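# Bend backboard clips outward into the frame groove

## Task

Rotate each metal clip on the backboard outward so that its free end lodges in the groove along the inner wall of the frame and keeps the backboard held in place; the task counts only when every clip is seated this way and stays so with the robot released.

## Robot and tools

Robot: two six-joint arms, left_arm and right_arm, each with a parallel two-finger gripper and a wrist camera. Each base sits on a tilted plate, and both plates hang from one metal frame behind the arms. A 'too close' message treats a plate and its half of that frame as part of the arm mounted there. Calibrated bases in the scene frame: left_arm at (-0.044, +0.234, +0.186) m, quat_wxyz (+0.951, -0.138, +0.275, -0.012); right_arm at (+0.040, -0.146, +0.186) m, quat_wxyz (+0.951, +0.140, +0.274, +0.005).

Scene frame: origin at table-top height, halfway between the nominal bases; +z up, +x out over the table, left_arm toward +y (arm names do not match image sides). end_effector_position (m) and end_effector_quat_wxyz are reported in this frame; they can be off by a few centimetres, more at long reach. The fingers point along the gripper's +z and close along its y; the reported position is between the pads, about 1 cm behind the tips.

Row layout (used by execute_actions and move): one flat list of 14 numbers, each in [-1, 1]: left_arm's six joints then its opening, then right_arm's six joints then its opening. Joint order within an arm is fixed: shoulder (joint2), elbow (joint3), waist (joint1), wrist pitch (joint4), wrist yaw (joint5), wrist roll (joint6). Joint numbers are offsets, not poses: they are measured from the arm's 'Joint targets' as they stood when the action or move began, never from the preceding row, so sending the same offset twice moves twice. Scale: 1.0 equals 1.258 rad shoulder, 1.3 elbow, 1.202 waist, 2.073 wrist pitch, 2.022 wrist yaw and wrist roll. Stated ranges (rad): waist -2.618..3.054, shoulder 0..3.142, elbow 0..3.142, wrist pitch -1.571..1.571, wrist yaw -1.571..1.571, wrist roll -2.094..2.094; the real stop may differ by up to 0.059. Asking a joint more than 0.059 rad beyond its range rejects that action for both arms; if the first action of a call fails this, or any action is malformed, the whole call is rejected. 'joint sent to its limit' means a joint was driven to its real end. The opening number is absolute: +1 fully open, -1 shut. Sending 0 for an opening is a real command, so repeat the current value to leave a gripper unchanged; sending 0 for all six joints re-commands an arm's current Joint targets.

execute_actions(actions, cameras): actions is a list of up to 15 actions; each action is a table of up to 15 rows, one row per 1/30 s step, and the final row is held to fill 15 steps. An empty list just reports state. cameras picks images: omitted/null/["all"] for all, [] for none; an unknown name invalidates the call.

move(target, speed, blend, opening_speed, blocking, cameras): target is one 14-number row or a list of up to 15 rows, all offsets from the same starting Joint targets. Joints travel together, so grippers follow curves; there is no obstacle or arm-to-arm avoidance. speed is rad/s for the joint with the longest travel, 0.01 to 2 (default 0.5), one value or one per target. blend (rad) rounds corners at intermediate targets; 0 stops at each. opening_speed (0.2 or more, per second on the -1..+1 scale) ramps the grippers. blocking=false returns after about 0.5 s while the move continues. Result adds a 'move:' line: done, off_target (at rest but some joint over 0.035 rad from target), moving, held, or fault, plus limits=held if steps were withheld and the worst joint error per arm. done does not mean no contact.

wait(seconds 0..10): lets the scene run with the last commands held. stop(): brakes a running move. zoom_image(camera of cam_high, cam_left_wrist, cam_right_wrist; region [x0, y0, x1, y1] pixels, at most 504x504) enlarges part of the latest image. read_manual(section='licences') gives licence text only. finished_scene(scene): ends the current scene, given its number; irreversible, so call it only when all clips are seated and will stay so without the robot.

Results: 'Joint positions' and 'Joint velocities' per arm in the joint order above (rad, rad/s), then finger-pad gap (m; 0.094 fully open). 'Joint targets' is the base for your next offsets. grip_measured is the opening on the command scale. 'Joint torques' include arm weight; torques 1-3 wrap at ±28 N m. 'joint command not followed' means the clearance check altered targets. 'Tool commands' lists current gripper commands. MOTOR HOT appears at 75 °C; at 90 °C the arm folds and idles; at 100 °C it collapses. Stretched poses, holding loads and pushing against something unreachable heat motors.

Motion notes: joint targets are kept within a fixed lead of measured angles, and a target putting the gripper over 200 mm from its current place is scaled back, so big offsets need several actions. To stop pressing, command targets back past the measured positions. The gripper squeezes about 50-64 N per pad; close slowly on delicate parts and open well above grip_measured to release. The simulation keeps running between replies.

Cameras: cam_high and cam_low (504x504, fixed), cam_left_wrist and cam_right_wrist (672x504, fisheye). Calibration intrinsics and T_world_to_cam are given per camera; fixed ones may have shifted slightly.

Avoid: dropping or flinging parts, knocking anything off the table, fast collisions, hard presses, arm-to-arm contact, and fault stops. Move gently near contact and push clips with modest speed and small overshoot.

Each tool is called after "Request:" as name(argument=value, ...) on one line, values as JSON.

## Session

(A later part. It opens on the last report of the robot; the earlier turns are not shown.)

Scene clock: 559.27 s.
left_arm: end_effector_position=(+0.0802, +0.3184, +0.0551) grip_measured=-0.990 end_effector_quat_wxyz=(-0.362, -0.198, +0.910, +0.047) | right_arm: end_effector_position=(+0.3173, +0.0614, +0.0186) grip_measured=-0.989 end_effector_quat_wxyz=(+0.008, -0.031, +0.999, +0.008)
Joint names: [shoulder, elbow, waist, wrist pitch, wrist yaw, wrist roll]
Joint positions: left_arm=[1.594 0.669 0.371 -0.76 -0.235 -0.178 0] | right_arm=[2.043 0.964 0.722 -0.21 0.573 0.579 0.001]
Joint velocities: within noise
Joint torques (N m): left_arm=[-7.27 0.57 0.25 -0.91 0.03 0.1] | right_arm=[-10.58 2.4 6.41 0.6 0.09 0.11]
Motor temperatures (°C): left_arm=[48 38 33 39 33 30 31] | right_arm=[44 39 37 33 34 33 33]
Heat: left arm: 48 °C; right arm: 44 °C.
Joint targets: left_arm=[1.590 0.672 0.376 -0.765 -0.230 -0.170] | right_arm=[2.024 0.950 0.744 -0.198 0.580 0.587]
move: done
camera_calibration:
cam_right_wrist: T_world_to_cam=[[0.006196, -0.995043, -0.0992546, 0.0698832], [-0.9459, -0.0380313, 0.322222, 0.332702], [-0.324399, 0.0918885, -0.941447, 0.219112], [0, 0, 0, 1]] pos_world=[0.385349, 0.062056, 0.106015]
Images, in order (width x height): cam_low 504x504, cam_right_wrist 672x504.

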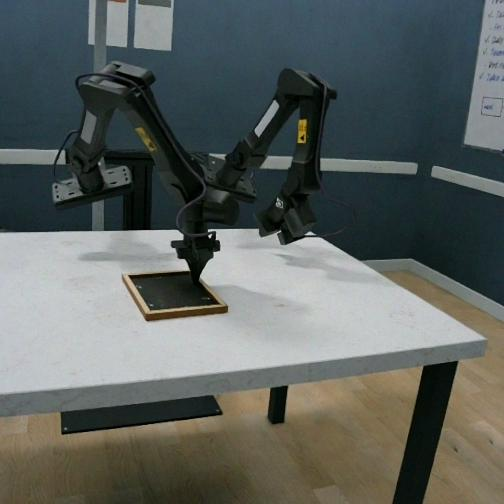

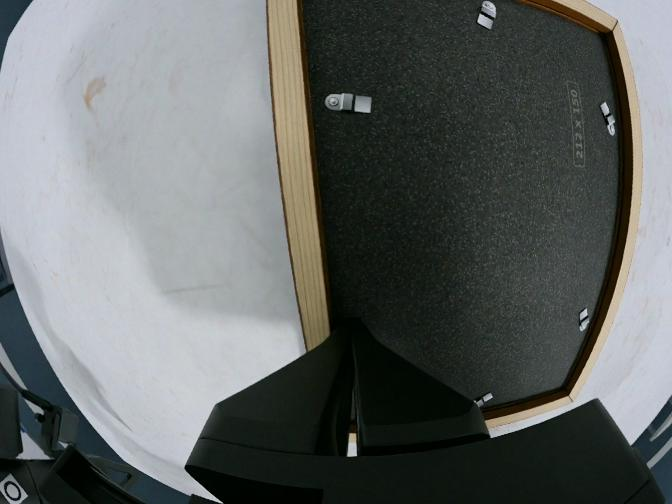

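Request:
move(target=[[0,0,0,0,0,0,-1,0,0.0277,-0.0374,-0.0154,-0.0089,-0.0114,-1],[0,0,0,0,0,0,-1,-0.0628,0.0277,0.0225,-0.0646,0.0049,0.0178,-1],[0,0,0,0,0,0,-1,-0.3331,-0.1985,-0.2662,-0.0260,-0.0519,-0.1708,-1]], speed=[0.1,0.2,0.5], cameras=["cam_right_wrist", "cam_low"])

Request:
zoom_image(camera="cam_right_wrist", region=[60, 240, 220, 400])

Request:
zoom_image(camera="cam_right_wrist", region=[310, 250, 450, 390])

Scene clock: 623.33 s.
left_arm: end_effector_position=(+0.0802, +0.3184, +0.0551) grip_measured=-0.990 end_effector_quat_wxyz=(-0.362, -0.198, +0.910, +0.047) | right_arm: end_effector_position=(+0.3234, -0.0663, +0.0448) grip_measured=-0.989 end_effector_quat_wxyz=(-0.013, -0.049, +0.999, -0.005)
Joint names: [shoulder, elbow, waist, wrist pitch, wrist yaw, wrist roll]
Joint positions: left_arm=[1.594 0.669 0.371 -0.76 -0.235 -0.178 0] | right_arm=[1.621 0.705 0.43 -0.267 0.482 0.251 0.001]
Joint velocities: within noise
Joint torques (N m): left_arm=[-7.28 0.59 0.21 -0.91 0.01 0.09] | right_arm=[-8.79 2.56 2.41 0.54 -0.05 -0.15]
Motor temperatures (°C): left_arm=[48 37 32 39 33 30 31] | right_arm=[45 38 37 33 34 33 33]
Heat: left arm: 48 °C; right arm: 45 °C.
Joint targets: left_arm=[1.590 0.672 0.376 -0.765 -0.230 -0.170] | right_arm=[1.605 0.692 0.424 -0.252 0.475 0.242]
move: done
camera_calibration:
cam_right_wrist: T_world_to_cam=[[0.0394497, -0.996633, -0.0718791, -0.0667562], [-0.930233, -0.0628963, 0.361539, 0.316718], [-0.364843, 0.0526017, -0.929582, 0.267377], [0, 0, 0, 1]] pos_world=[0.394805, -0.0606755, 0.129244]
Images, in order (width x height): cam_low 504x504, cam_right_wrist 672x504.

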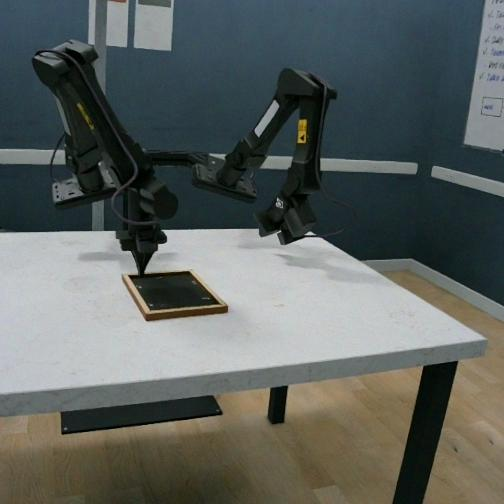

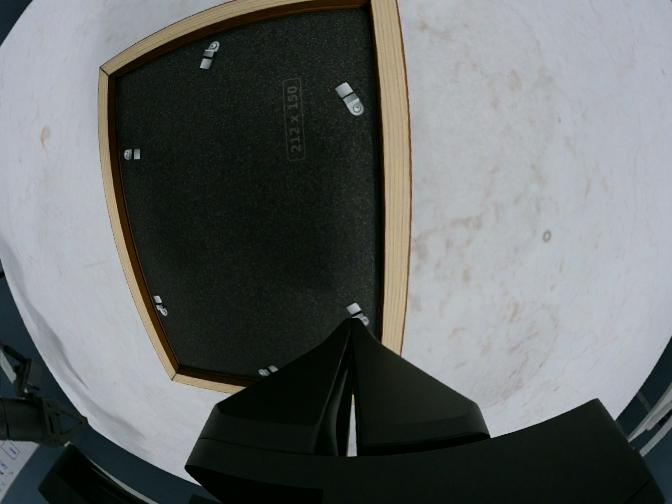

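Scaled by 3.150 from the camera's 672x504 image, which has a finer 960x720 frame.

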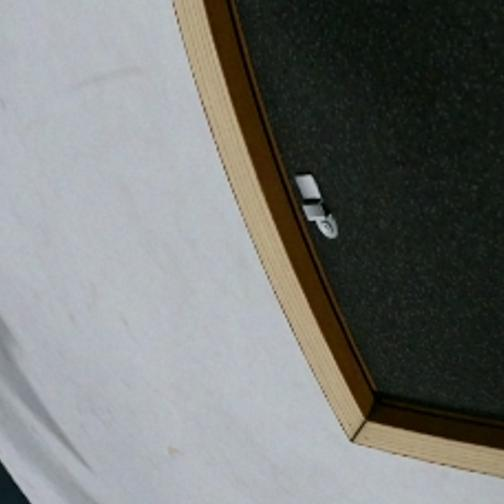

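Scaled by 3.600 from the camera's 672x504 image, which has a finer 960x720 frame.

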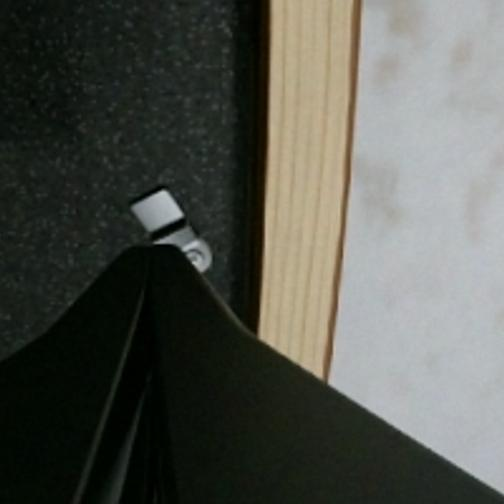

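Request:
move(target=[[0,0,0,0,0,0,-1,0.0823,-0.0085,0,0.0521,0,0,-1],[0,0,0,0,0,0,-1,0.1133,-0.0123,-0.015,0.0778,-0.0045,-0.0148,-1]], speed=[0.3,0.1], cameras=["cam_right_wrist"])

Request:
zoom_image(camera="cam_right_wrist", region=[310, 270, 430, 390])

Request:
zoom_image(camera="cam_low", region=[100, 230, 200, 330])

Scene clock: 701.97 s.
left_arm: end_effector_position=(+0.0802, +0.3184, +0.0551) grip_measured=-0.990 end_effector_quat_wxyz=(-0.362, -0.198, +0.910, +0.047) | right_arm: end_effector_position=(+0.3248, -0.0560, +0.0198) grip_measured=-0.989 end_effector_quat_wxyz=(+0.001, -0.049, +0.999, +0.001)
Joint names: [shoulder, elbow, waist, wrist pitch, wrist yaw, wrist roll]
Joint positions: left_arm=[1.594 0.669 0.371 -0.76 -0.235 -0.178 0] | right_arm=[1.727 0.69 0.416 -0.106 0.473 0.221 0.001]
Joint velocities: within noise
Joint torques (N m): left_arm=[-7.3 0.58 0.2 -0.91 0.01 0.1] | right_arm=[-5.33 1.88 2.14 0.6 -0.09 -0.12]
Motor temperatures (°C): left_arm=[48 36 32 39 33 30 31] | right_arm=[43 38 35 32 34 33 33]
Heat: left arm: 48 °C; right arm: 43 °C.
Joint targets: left_arm=[1.590 0.672 0.376 -0.765 -0.230 -0.170] | right_arm=[1.747 0.676 0.406 -0.090 0.466 0.212]
move: done
camera_calibration:
cam_right_wrist: T_world_to_cam=[[0.0412885, -0.995629, -0.083775, -0.0586238], [-0.939963, -0.0671349, 0.334608, 0.331153], [-0.33877, 0.0649299, -0.938626, 0.236536], [0, 0, 0, 1]] pos_world=[0.393823, -0.0514938, 0.106301]
Images, in order (width x height): cam_right_wrist 672x504.

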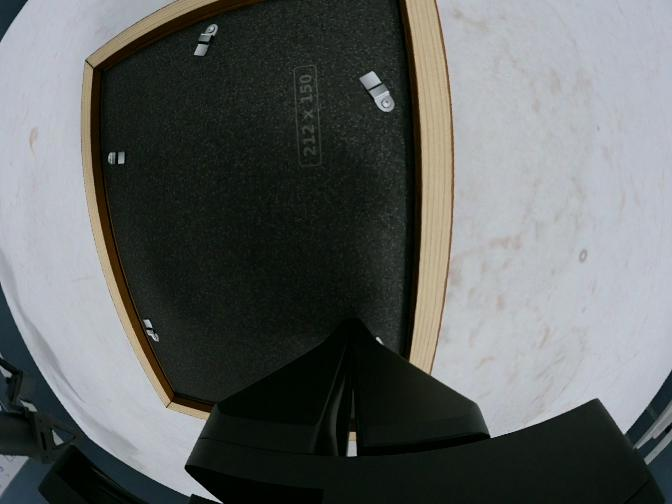

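Scaled by 4.200 from the camera's 672x504 image, which has a finer 960x720 frame.

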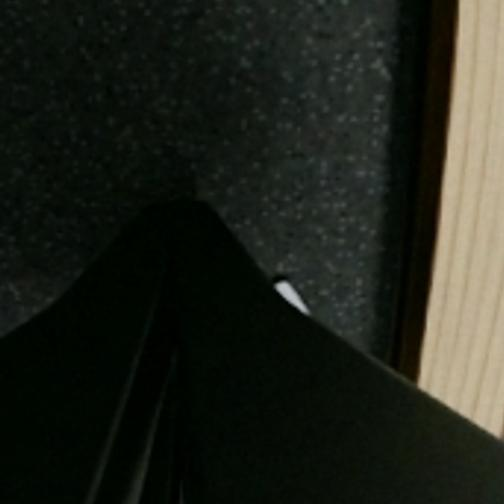

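This scene's latest camera images include none from cam_low. They are from: cam_right_wrist. cam_low's image comes with the result of a call that names it in "cameras".

Request:
move(target=[0,0,0,0,0,0,-1,0.0084,-0.0011,-0.0045,0.007,-0.0011,-0.0028,-1], speed=0.1, cameras=[])

Request:
move(target=[0,0,0,0,0,0,-1,0.0056,-0.0008,-0.0030,0.0047,-0.0007,-0.0019,-1], speed=0.1, cameras=["cam_right_wrist","cam_low"])

Request:
zoom_image(camera="cam_right_wrist", region=[310, 270, 430, 390])

Request:
zoom_image(camera="cam_low", region=[100, 230, 200, 330])

Scene clock: 716.03 s.
left_arm: end_effector_position=(+0.0802, +0.3184, +0.0551) grip_measured=-0.990 end_effector_quat_wxyz=(-0.362, -0.198, +0.910, +0.047) | right_arm: end_effector_position=(+0.3247, -0.0560, +0.0174) grip_measured=-0.989 end_effector_quat_wxyz=(+0.001, -0.050, +0.999, +0.001)
Joint names: [shoulder, elbow, waist, wrist pitch, wrist yaw, wrist roll]
Joint positions: left_arm=[1.594 0.669 0.371 -0.76 -0.235 -0.178 0] | right_arm=[1.736 0.69 0.411 -0.095 0.47 0.215 0.001]
Joint velocities: within noise
Joint torques (N m): left_arm=[-7.27 0.58 0.21 -0.91 0.02 0.08] | right_arm=[-5.33 1.59 2.11 0.64 -0.09 -0.08]
Motor temperatures (°C): left_arm=[48 36 32 39 33 30 31] | right_arm=[42 37 35 32 34 33 33]
Heat: left arm: 48 °C; right arm: 42 °C.
Joint targets: left_arm=[1.590 0.672 0.376 -0.765 -0.230 -0.170] | right_arm=[1.758 0.675 0.401 -0.076 0.464 0.206]
move: done
No camera images: "cameras" was empty.

Scene clock: 716.73 s.
left_arm: end_effector_position=(+0.0802, +0.3184, +0.0551) grip_measured=-0.990 end_effector_quat_wxyz=(-0.362, -0.198, +0.910, +0.047) | right_arm: end_effector_position=(+0.3249, -0.0556, +0.0172) grip_measured=-0.989 end_effector_quat_wxyz=(+0.001, -0.051, +0.999, +0.002)
Joint names: [shoulder, elbow, waist, wrist pitch, wrist yaw, wrist roll]
Joint positions: left_arm=[1.594 0.669 0.371 -0.76 -0.235 -0.178 0] | right_arm=[1.737 0.69 0.411 -0.093 0.469 0.211 0.001]
Joint velocities: within noise
Joint torques (N m): left_arm=[-7.28 0.55 0.21 -0.9 0.02 0.09] | right_arm=[-4.66 1.35 1.98 0.74 -0.05 -0.13]
Motor temperatures (°C): left_arm=[48 36 32 38 33 30 31] | right_arm=[42 37 35 32 34 33 33]
Heat: left arm: 48 °C; right arm: 42 °C.
Joint targets: left_arm=[1.590 0.672 0.376 -0.765 -0.230 -0.170] | right_arm=[1.765 0.674 0.397 -0.066 0.462 0.203]
move: done
camera_calibration:
cam_right_wrist: T_world_to_cam=[[0.0455787, -0.995228, -0.0862771, -0.0597435], [-0.939803, -0.0719989, 0.334044, 0.33188], [-0.338662, 0.0658582, -0.9386, 0.234138], [0, 0, 0, 1]] pos_world=[0.393918, -0.0509833, 0.103745]
Images, in order (width x height): cam_low 504x504, cam_right_wrist 672x504.

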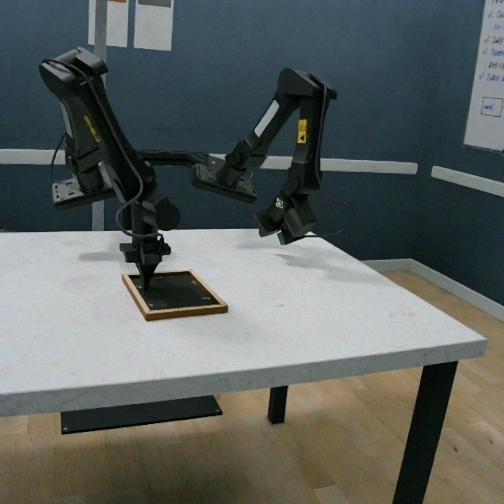

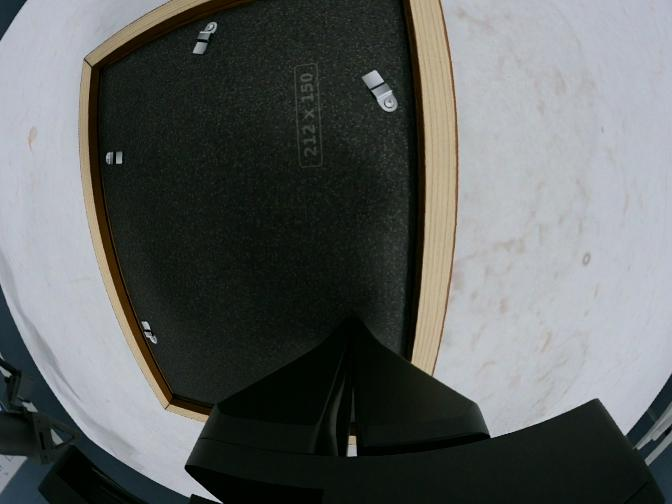

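Scaled by 4.200 from the camera's 672x504 image, which has a finer 960x720 frame.

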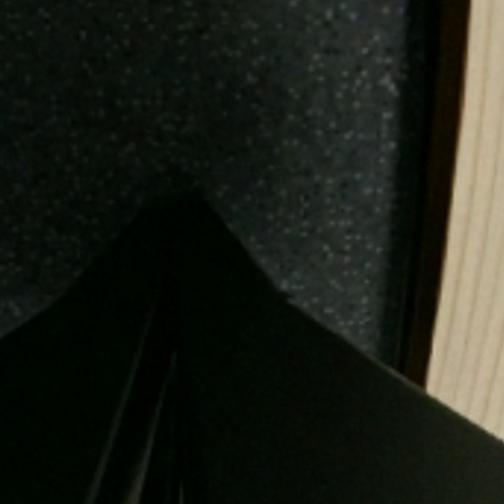

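Scaled by 5.040 from the camera's 504x504 image, which has a finer 720x720 frame.

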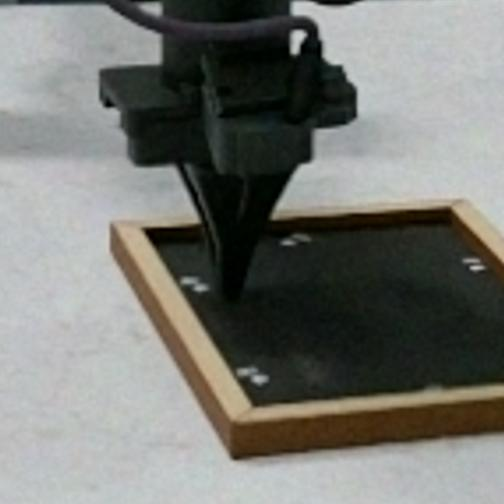

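Request:
zoom_image(camera="cam_right_wrist", region=[90, 270, 210, 390])

Scaled by 4.200 from the camera's 672x504 image, which has a finer 960x720 frame.

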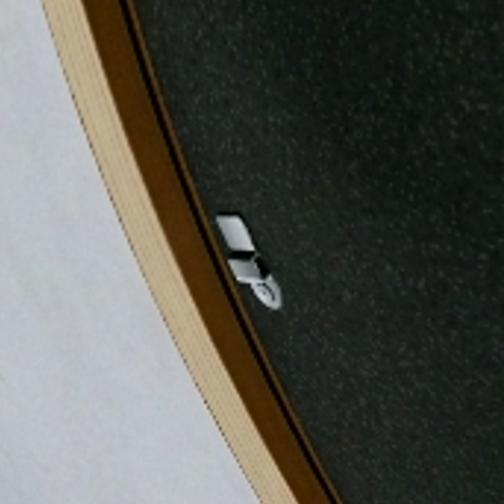

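Request:
move(target=[[0,0,0,0,0,0,-1,-0.0342,0,0,0,0,0,-1],[0,0,0,0,0,0,-1,-0.0668,-0.0223,-0.0341,0,-0.0089,-0.0208,-1]], speed=0.1, cameras=["cam_right_wrist","cam_low"])

Request:
zoom_image(camera="cam_right_wrist", region=[310, 270, 430, 390])

Request:
zoom_image(camera="cam_low", region=[100, 230, 200, 330])

Scene clock: 803.00 s.
left_arm: end_effector_position=(+0.0802, +0.3184, +0.0551) grip_measured=-0.990 end_effector_quat_wxyz=(-0.362, -0.198, +0.910, +0.047) | right_arm: end_effector_position=(+0.3259, -0.0691, +0.0178) grip_measured=-0.989 end_effector_quat_wxyz=(+0.006, -0.048, +0.999, +0.004)
Joint names: [shoulder, elbow, waist, wrist pitch, wrist yaw, wrist roll]
Joint positions: left_arm=[1.594 0.669 0.371 -0.76 -0.235 -0.178 0] | right_arm=[1.697 0.658 0.367 -0.072 0.449 0.17 0.001]
Joint velocities: within noise
Joint torques (N m): left_arm=[-7.25 0.61 0.24 -0.91 0.02 0.09] | right_arm=[-8.8 1.66 2.02 0.53 -0.03 -0.14]
Motor temperatures (°C): left_arm=[48 36 32 38 33 30 31] | right_arm=[42 36 34 32 34 33 33]
Heat: left arm: 48 °C; right arm: 42 °C.
Joint targets: left_arm=[1.590 0.672 0.376 -0.765 -0.230 -0.170] | right_arm=[1.681 0.645 0.356 -0.066 0.445 0.161]
move: done
camera_calibration:
cam_right_wrist: T_world_to_cam=[[0.0389264, -0.995217, -0.0896036, -0.0709123], [-0.943041, -0.0662383, 0.326016, 0.333182], [-0.330392, 0.0718092, -0.941108, 0.233715], [0, 0, 0, 1]] pos_world=[0.394182, -0.0652866, 0.104974]
Images, in order (width x height): cam_low 504x504, cam_right_wrist 672x504.

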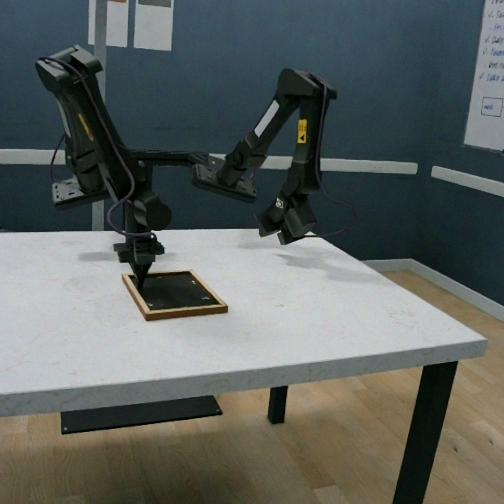

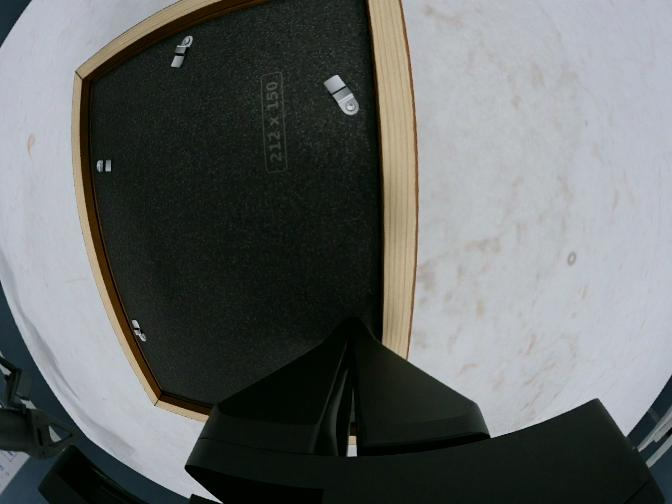

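Scaled by 4.200 from the camera's 672x504 image, which has a finer 960x720 frame.

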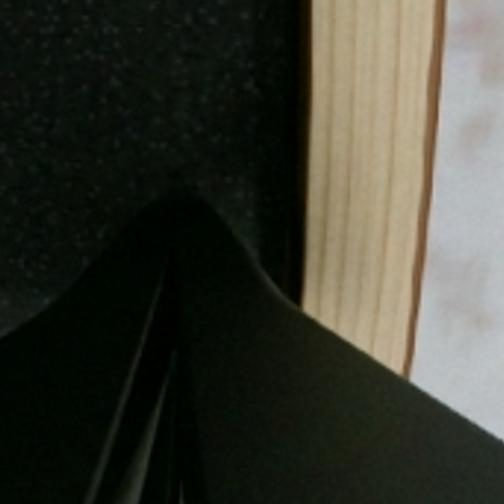

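Scaled by 5.040 from the camera's 504x504 image, which has a finer 720x720 frame.

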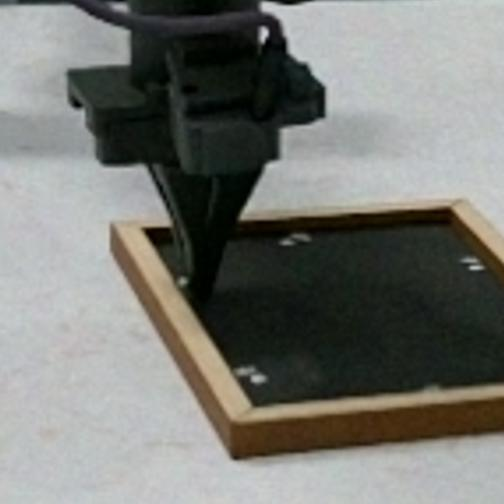

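Request:
move(target=[0,0,0,0,0,0,-1,-0.0144,-0.0135,-0.0136,0.0077,-0.0032,-0.0084,-1], speed=0.1, cameras=["cam_right_wrist","cam_low"])

Request:
zoom_image(camera="cam_low", region=[100, 230, 200, 330])

Scene clock: 818.83 s.
left_arm: end_effector_position=(+0.0802, +0.3184, +0.0551) grip_measured=-0.990 end_effector_quat_wxyz=(-0.362, -0.198, +0.910, +0.047) | right_arm: end_effector_position=(+0.3220, -0.0756, +0.0174) grip_measured=-0.989 end_effector_quat_wxyz=(+0.003, -0.049, +0.999, +0.001)
Joint names: [shoulder, elbow, waist, wrist pitch, wrist yaw, wrist roll]
Joint positions: left_arm=[1.594 0.669 0.371 -0.76 -0.235 -0.178 0] | right_arm=[1.682 0.639 0.35 -0.065 0.444 0.153 0.001]
Joint velocities: within noise
Joint torques (N m): left_arm=[-7.27 0.58 0.21 -0.9 0.02 0.09] | right_arm=[-9.18 1.87 1.87 0.63 -0.06 -0.15]
Motor temperatures (°C): left_arm=[48 35 32 38 33 30 31] | right_arm=[44 36 34 32 34 33 33]
Heat: left arm: 48 °C; right arm: 44 °C.
Joint targets: left_arm=[1.590 0.672 0.376 -0.765 -0.230 -0.170] | right_arm=[1.663 0.627 0.340 -0.050 0.438 0.144]
move: done
camera_calibration:
cam_right_wrist: T_world_to_cam=[[0.0414489, -0.995523, -0.0849447, -0.0782403], [-0.941248, -0.0674251, 0.330916, 0.328444], [-0.335162, 0.0662379, -0.939829, 0.233541], [0, 0, 0, 1]] pos_world=[0.390665, -0.0712139, 0.104155]
Images, in order (width x height): cam_low 504x504, cam_right_wrist 672x504.

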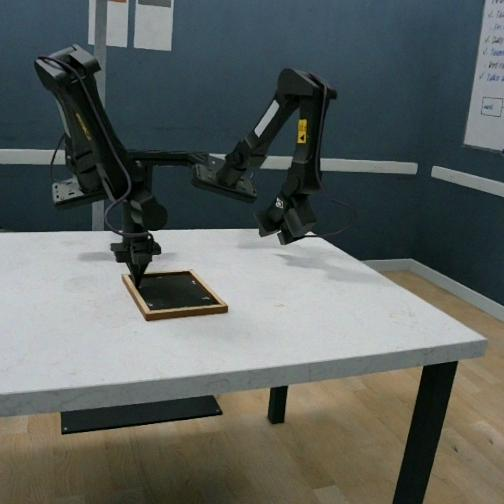

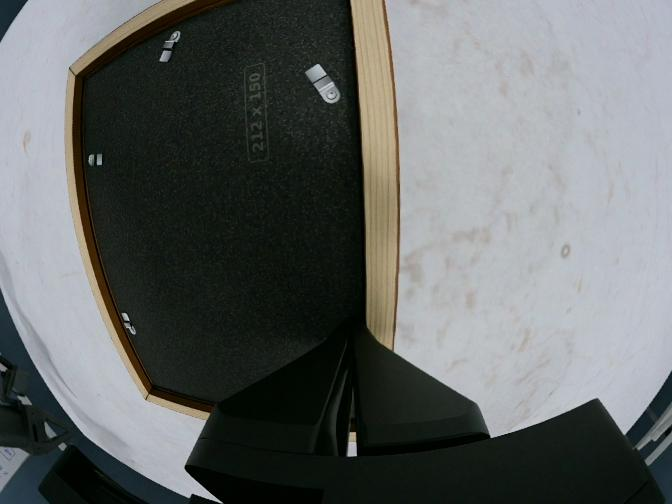

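Scaled by 5.040 from the camera's 504x504 image, which has a finer 720x720 frame.

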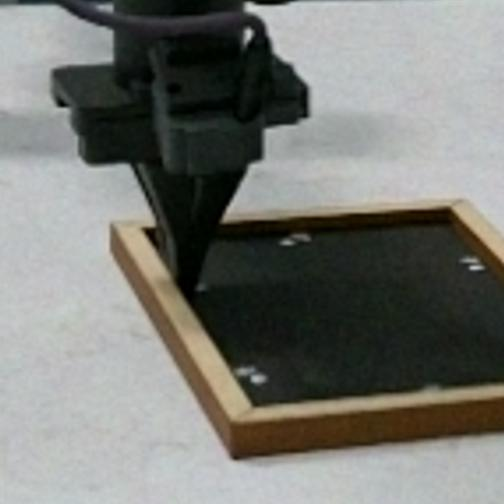

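Request:
move(target=[[-0.111,0.0985,-0.146,0.224,0.559,0.678,-1,0,0,0,0,0,0,-1],[0.347,0.296,-0.301,0.281,0.671,0.936,-1,0,0,0,0,0,0,-1]], speed=[0.8,0.5], blend=0.1)

Request:
zoom_image(camera="cam_left_wrist", region=[236, 150, 436, 350])

Scene clock: 939.23 s.
left_arm: end_effector_position=(+0.3195, +0.0664, +0.0688) grip_measured=-0.990 end_effector_quat_wxyz=(+0.445, +0.542, +0.553, -0.450) | right_arm: end_effector_position=(+0.3222, -0.0755, +0.0174) grip_measured=-0.989 end_effector_quat_wxyz=(+0.003, -0.050, +0.999, +0.002)
Joint names: [shoulder, elbow, waist, wrist pitch, wrist yaw, wrist roll]
Joint positions: left_arm=[2.008 1.047 0.025 -0.193 1.105 1.713 0] | right_arm=[1.682 0.639 0.35 -0.064 0.444 0.152 0.001]
Joint velocities: within noise
Joint torques (N m): left_arm=[-8.84 2.26 -3.41 0.4 0.73 0.11] | right_arm=[-9.07 1.88 1.81 0.6 -0.09 -0.12]
Motor temperatures (°C): left_arm=[48 35 32 38 33 30 31] | right_arm=[42 35 34 32 34 33 33]
Heat: left arm: 48 °C; right arm: 42 °C.
Joint targets: left_arm=[2.027 1.056 0.014 -0.183 1.127 1.722] | right_arm=[1.663 0.627 0.340 -0.050 0.438 0.143]
move: done
camera_calibration:
cam_left_wrist: T_world_to_cam=[[-0.996956, -0.0612054, -0.0482945, 0.333485], [0.0099161, 0.514868, -0.857212, 0.0566388], [0.0773313, -0.855081, -0.512694, 0.163561], [0, 0, 0, 1]] pos_world=[0.31926, 0.131107, 0.148514]
cam_right_wrist: T_world_to_cam=[[0.0421768, -0.995443, -0.085526, -0.0783373], [-0.941504, -0.0682458, 0.330018, 0.328714], [-0.334351, 0.066604, -0.940092, 0.233385], [0, 0, 0, 1]] pos_world=[0.390823, -0.0710914, 0.104222]

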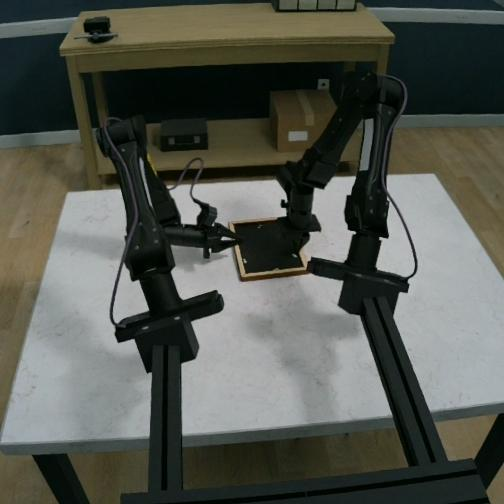

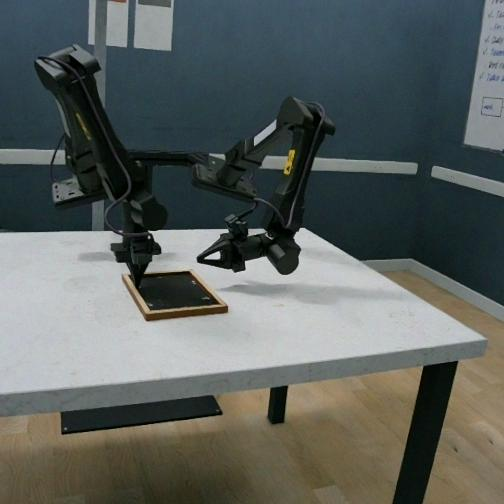

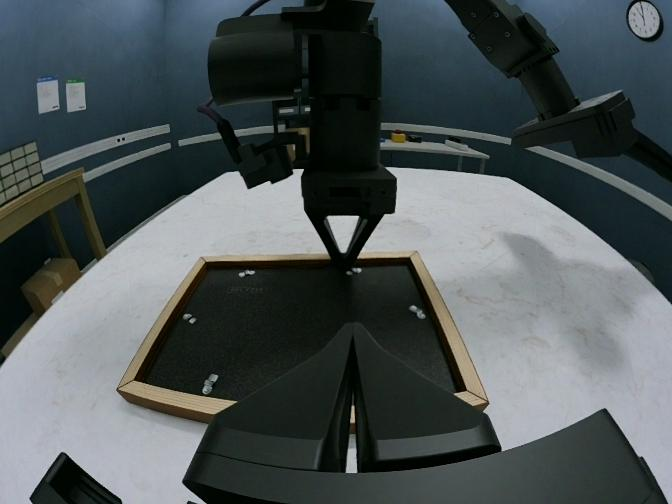

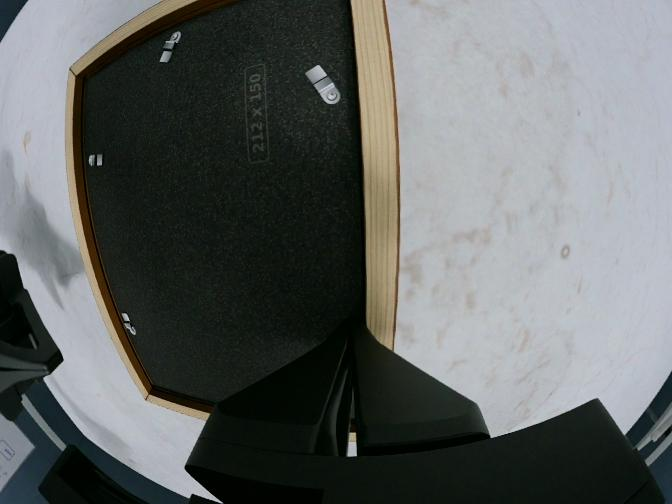

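Scaled by 2.520 from the camera's 672x504 image, which has a finer 960x720 frame.

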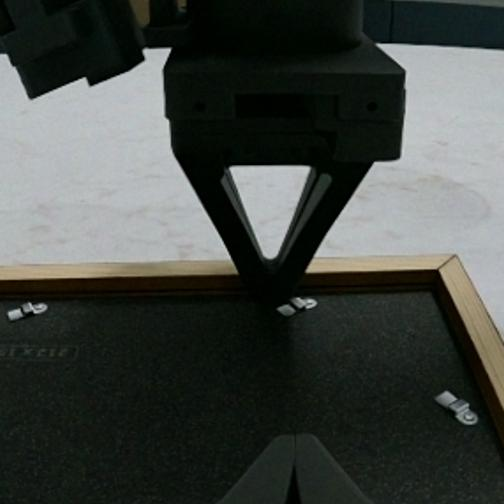

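Request:
zoom_image(camera="cam_left_wrist", region=[300, 220, 400, 300])

Scaled by 5.040 from the camera's 672x504 image, which has a finer 960x720 frame.

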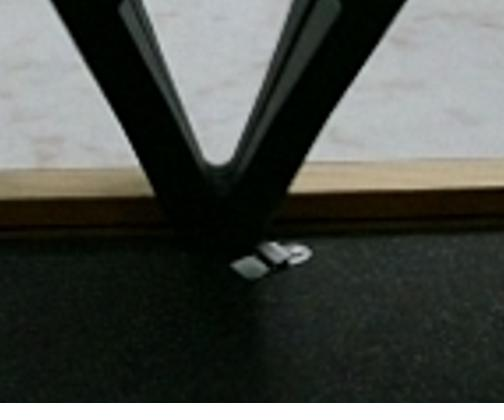

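Request:
zoom_image(camera="cam_left_wrist", region=[325, 250, 375, 290])

Scaled by 10.080 from the camera's 672x504 image, which has a finer 960x720 frame.

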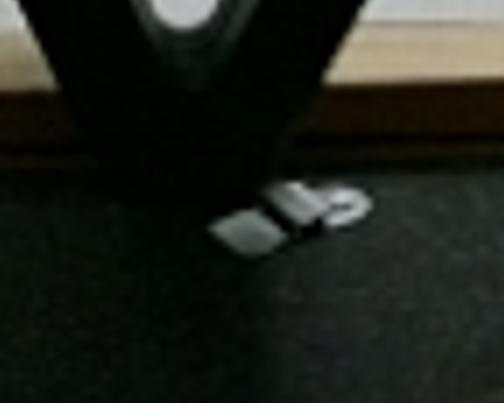

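Request:
move(target=[[0,0,0,0,0,0,-1,-0.0322,0.0235,0.0416,-0.0425,0.0114,0.0198,-1],[0,0,0,0,0,0,-1,0.0382,0.0369,0.0890,-0.0425,0.0242,0.0509,-1],[0,0,0,0,0,0,-1,0.0721,0.0126,0.0491,0.0003,0.0122,0.0312,-1]], speed=[0.2,0.2,0.1], cameras=["cam_left_wrist"])

Request:
zoom_image(camera="cam_left_wrist", region=[300, 220, 400, 300])

Scene clock: 1028.13 s.
left_arm: end_effector_position=(+0.3197, +0.0664, +0.0689) grip_measured=-0.990 end_effector_quat_wxyz=(+0.445, +0.543, +0.552, -0.450) | right_arm: end_effector_position=(+0.3164, -0.0576, +0.0170) grip_measured=-0.989 end_effector_quat_wxyz=(-0.001, -0.052, +0.999, +0.001)
Joint names: [shoulder, elbow, waist, wrist pitch, wrist yaw, wrist roll]
Joint positions: left_arm=[2.008 1.047 0.025 -0.192 1.105 1.714 0] | right_arm=[1.728 0.659 0.413 -0.077 0.47 0.216 0.001]
Joint velocities: within noise
Joint torques (N m): left_arm=[-8.83 2.29 -3.4 0.39 0.7 0.1] | right_arm=[-4.9 1.69 1.92 0.7 -0.07 -0.11]
Motor temperatures (°C): left_arm=[50 35 33 35 35 30 31] | right_arm=[42 35 33 32 34 33 33]
Heat: left arm: 50 °C; right arm: 42 °C.
Joint targets: left_arm=[2.027 1.056 0.014 -0.183 1.127 1.722] | right_arm=[1.753 0.644 0.399 -0.050 0.463 0.207]
move: done
camera_calibration:
cam_left_wrist: T_world_to_cam=[[-0.996858, -0.0613237, -0.0501294, 0.333727], [0.0114872, 0.514275, -0.857548, 0.0563072], [0.0783684, -0.85543, -0.511955, 0.16323], [0, 0, 0, 1]] pos_world=[0.319239, 0.13114, 0.148582]
Images, in order (width x height): cam_left_wrist 672x504.

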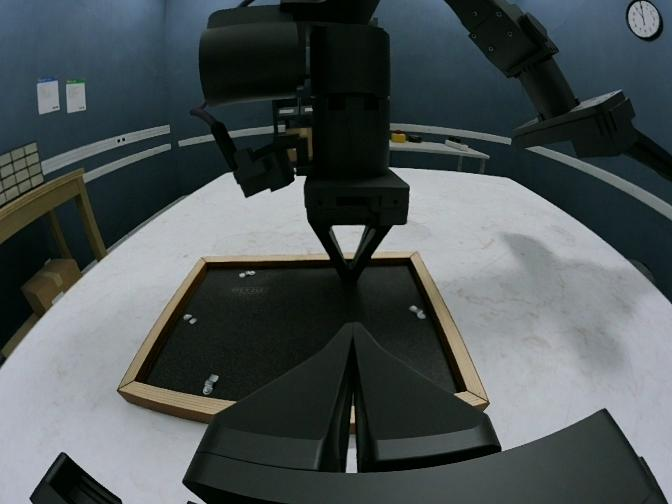

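Scaled by 5.040 from the camera's 672x504 image, which has a finer 960x720 frame.

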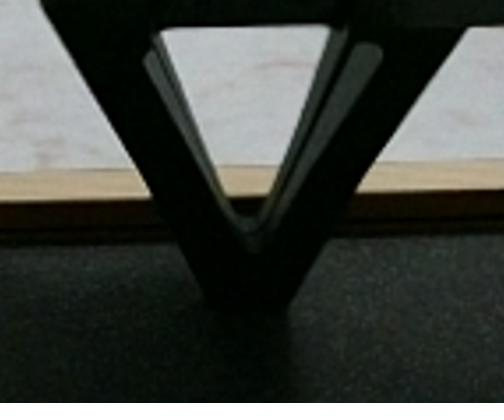

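Request:
move(target=[[0,0,0,0,0,0,-1,-0.0289,0,0,0,0,0,-1],[0,0,0,0,0,0,-1,-0.0572,-0.0178,-0.0458,0.0063,-0.0117,-0.0292,-1]], speed=[0.1,0.06], cameras=["cam_left_wrist"])

Request:
zoom_image(camera="cam_left_wrist", region=[300, 220, 400, 300])

Scene clock: 1043.03 s.
left_arm: end_effector_position=(+0.3197, +0.0663, +0.0690) grip_measured=-0.990 end_effector_quat_wxyz=(+0.446, +0.543, +0.552, -0.450) | right_arm: end_effector_position=(+0.3206, -0.0656, +0.0170) grip_measured=-0.989 end_effector_quat_wxyz=(+0.005, -0.051, +0.999, +0.019)
Joint names: [shoulder, elbow, waist, wrist pitch, wrist yaw, wrist roll]
Joint positions: left_arm=[2.008 1.047 0.025 -0.192 1.106 1.714 0] | right_arm=[1.691 0.635 0.363 -0.047 0.417 0.158 0.001]
Joint velocities: within noise
Joint torques (N m): left_arm=[-8.81 2.29 -3.43 0.38 0.69 0.09] | right_arm=[-8.1 1.57 1.26 0.58 0.21 -0.1]
Motor temperatures (°C): left_arm=[50 35 33 35 35 30 31] | right_arm=[42 35 33 32 34 33 33]
Heat: left arm: 50 °C; right arm: 42 °C.
Joint targets: left_arm=[2.027 1.056 0.014 -0.183 1.127 1.722] | right_arm=[1.681 0.621 0.344 -0.036 0.439 0.148]
move: done
camera_calibration:
cam_left_wrist: T_world_to_cam=[[-0.996854, -0.0614006, -0.0501195, 0.333743], [0.0114687, 0.513952, -0.857742, 0.0564111], [0.078425, -0.855618, -0.511631, 0.163224], [0, 0, 0, 1]] pos_world=[0.319245, 0.131156, 0.148623]
Images, in order (width x height): cam_left_wrist 672x504.

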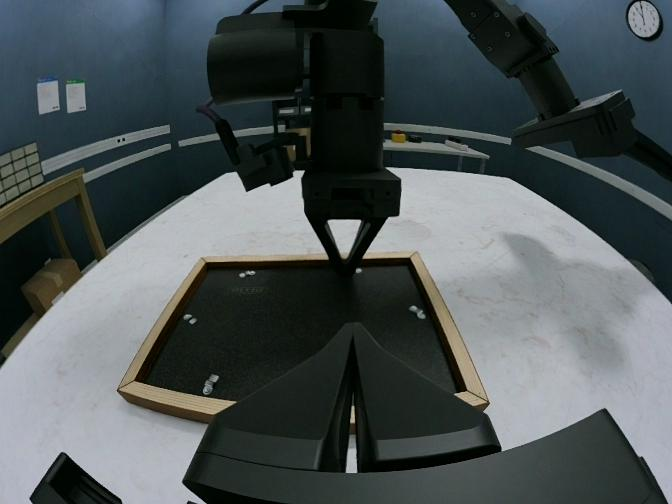

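Scaled by 5.040 from the camera's 672x504 image, which has a finer 960x720 frame.

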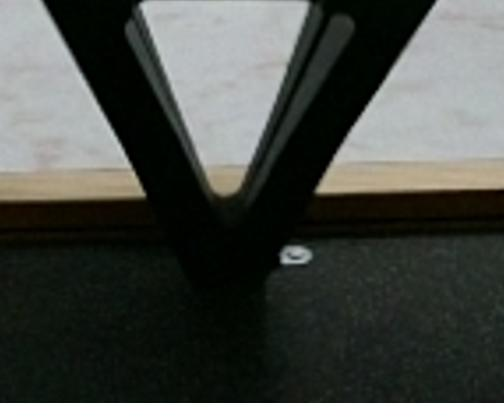

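Request:
move(target=[0,0,0,0,0,0,-1,0,0,-0.008,0,0.0247,0,-1], speed=0.1, cameras=["cam_left_wrist"])

Request:
zoom_image(camera="cam_left_wrist", region=[300, 220, 400, 300])

Scene clock: 1057.03 s.
left_arm: end_effector_position=(+0.3197, +0.0663, +0.0690) grip_measured=-0.990 end_effector_quat_wxyz=(+0.446, +0.543, +0.552, -0.450) | right_arm: end_effector_position=(+0.3239, -0.0729, +0.0171) grip_measured=-0.989 end_effector_quat_wxyz=(+0.010, -0.047, +0.999, +0.003)
Joint names: [shoulder, elbow, waist, wrist pitch, wrist yaw, wrist roll]
Joint positions: left_arm=[2.008 1.047 0.025 -0.192 1.106 1.714 0] | right_arm=[1.686 0.635 0.356 -0.044 0.446 0.157 0.001]
Joint velocities: within noise
Joint torques (N m): left_arm=[-8.81 2.28 -3.45 0.38 0.68 0.1] | right_arm=[-7.6 1.63 0.81 0.57 0.44 -0.11]
Motor temperatures (°C): left_arm=[50 35 33 34 35 30 31] | right_arm=[43 35 33 32 34 33 33]
Heat: left arm: 50 °C; right arm: 43 °C.
Joint targets: left_arm=[2.027 1.056 0.014 -0.183 1.127 1.722] | right_arm=[1.681 0.621 0.334 -0.036 0.489 0.148]
move: off_target (right_arm); right_arm: the wrist yaw is farthest, 0.043 rad from its target
camera_calibration:
cam_left_wrist: T_world_to_cam=[[-0.996854, -0.0614006, -0.0501195, 0.333743], [0.0114687, 0.513952, -0.857742, 0.0564111], [0.078425, -0.855618, -0.511631, 0.163224], [0, 0, 0, 1]] pos_world=[0.319245, 0.131156, 0.148623]
Images, in order (width x height): cam_left_wrist 672x504.

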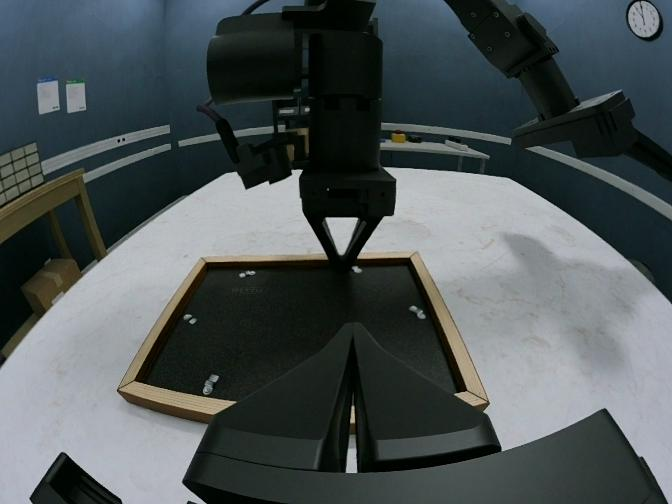

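Scaled by 5.040 from the camera's 672x504 image, which has a finer 960x720 frame.

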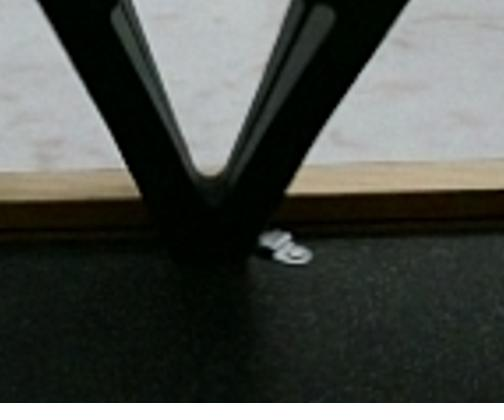

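Request:
move(target=[0,0,0,0,0,0,-1,-0.0118,-0.0195,-0.0031,0.006,0.0091,-0.002,-1], speed=0.08, cameras=["cam_left_wrist"])

Request:
zoom_image(camera="cam_left_wrist", region=[300, 220, 400, 300])

Scene clock: 1074.83 s.
left_arm: end_effector_position=(+0.3197, +0.0663, +0.0690) grip_measured=-0.990 end_effector_quat_wxyz=(+0.446, +0.543, +0.552, -0.450) | right_arm: end_effector_position=(+0.3233, -0.0771, +0.0172) grip_measured=-0.989 end_effector_quat_wxyz=(+0.018, -0.044, +0.999, -0.003)
Joint names: [shoulder, elbow, waist, wrist pitch, wrist yaw, wrist roll]
Joint positions: left_arm=[2.008 1.047 0.025 -0.192 1.106 1.714 0] | right_arm=[1.676 0.613 0.352 -0.015 0.46 0.153 0.001]
Joint velocities: within noise
Joint torques (N m): left_arm=[-8.84 2.29 -3.44 0.39 0.7 0.1] | right_arm=[-8.17 1.24 0.96 0.46 0.48 -0.13]
Motor temperatures (°C): left_arm=[50 35 33 34 35 30 31] | right_arm=[44 34 33 32 34 33 33]
Heat: left arm: 50 °C; right arm: 44 °C.
Joint targets: left_arm=[2.027 1.056 0.014 -0.183 1.127 1.722] | right_arm=[1.666 0.595 0.330 -0.024 0.508 0.143]
move: off_target (right_arm); right_arm: the wrist yaw is farthest, 0.047 rad from its target
camera_calibration:
cam_left_wrist: T_world_to_cam=[[-0.996854, -0.0614006, -0.0501195, 0.333743], [0.0114687, 0.513952, -0.857742, 0.0564111], [0.078425, -0.855618, -0.511631, 0.163224], [0, 0, 0, 1]] pos_world=[0.319245, 0.131156, 0.148623]
Images, in order (width x height): cam_left_wrist 672x504.

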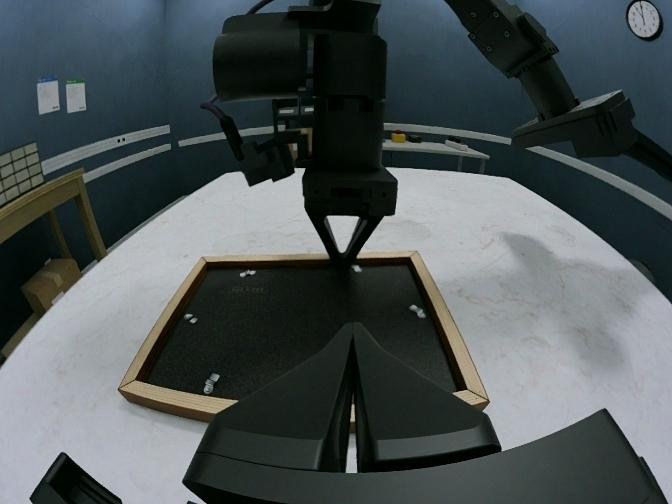

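Scaled by 5.040 from the camera's 672x504 image, which has a finer 960x720 frame.

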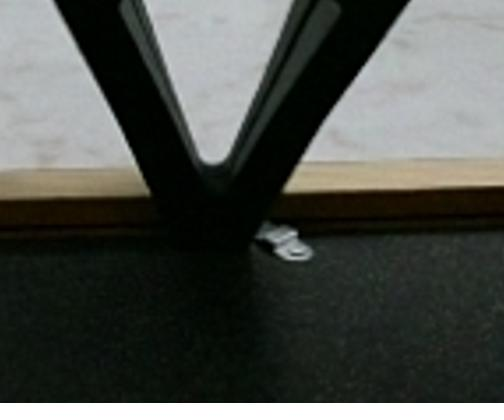

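Request:
move(target=[0,0,0,0,0,0,-1,-0.004,-0.0169,0.0083,-0.0082,-0.0074,0.004,-1], speed=0.08, cameras=["cam_left_wrist"])

Request:
zoom_image(camera="cam_left_wrist", region=[300, 220, 400, 300])

Scene clock: 1088.00 s.
left_arm: end_effector_position=(+0.3197, +0.0663, +0.0690) grip_measured=-0.990 end_effector_quat_wxyz=(+0.446, +0.543, +0.552, -0.450) | right_arm: end_effector_position=(+0.3172, -0.0802, +0.0172) grip_measured=-0.989 end_effector_quat_wxyz=(+0.015, -0.046, +0.999, -0.008)
Joint names: [shoulder, elbow, waist, wrist pitch, wrist yaw, wrist roll]
Joint positions: left_arm=[2.008 1.047 0.025 -0.192 1.106 1.714 0] | right_arm=[1.67 0.593 0.352 -0.012 0.469 0.152 0.001]
Joint velocities: within noise
Joint torques (N m): left_arm=[-8.83 2.3 -3.43 0.39 0.7 0.1] | right_arm=[-7.92 1.07 1.73 0.28 0.26 -0.02]
Motor temperatures (°C): left_arm=[50 35 33 34 35 30 31] | right_arm=[43 34 33 32 34 33 33]
Heat: left arm: 50 °C; right arm: 43 °C.
Joint targets: left_arm=[2.027 1.056 0.014 -0.183 1.127 1.722] | right_arm=[1.661 0.573 0.340 -0.041 0.493 0.152]
move: done
camera_calibration:
cam_left_wrist: T_world_to_cam=[[-0.996854, -0.0614006, -0.0501195, 0.333743], [0.0114687, 0.513952, -0.857742, 0.0564111], [0.078425, -0.855618, -0.511631, 0.163224], [0, 0, 0, 1]] pos_world=[0.319245, 0.131156, 0.148623]
Images, in order (width x height): cam_left_wrist 672x504.

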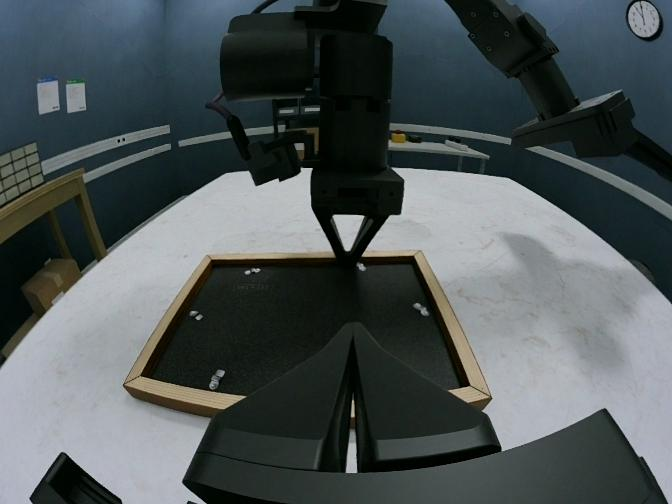

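Scaled by 5.040 from the camera's 672x504 image, which has a finer 960x720 frame.

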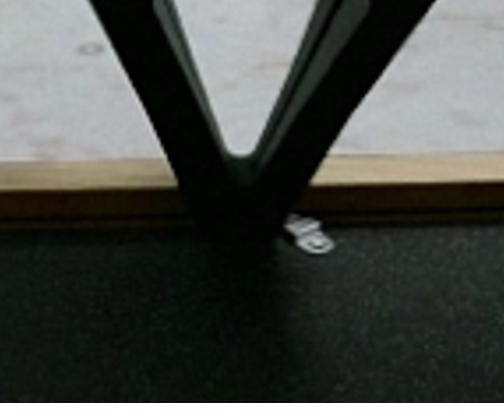

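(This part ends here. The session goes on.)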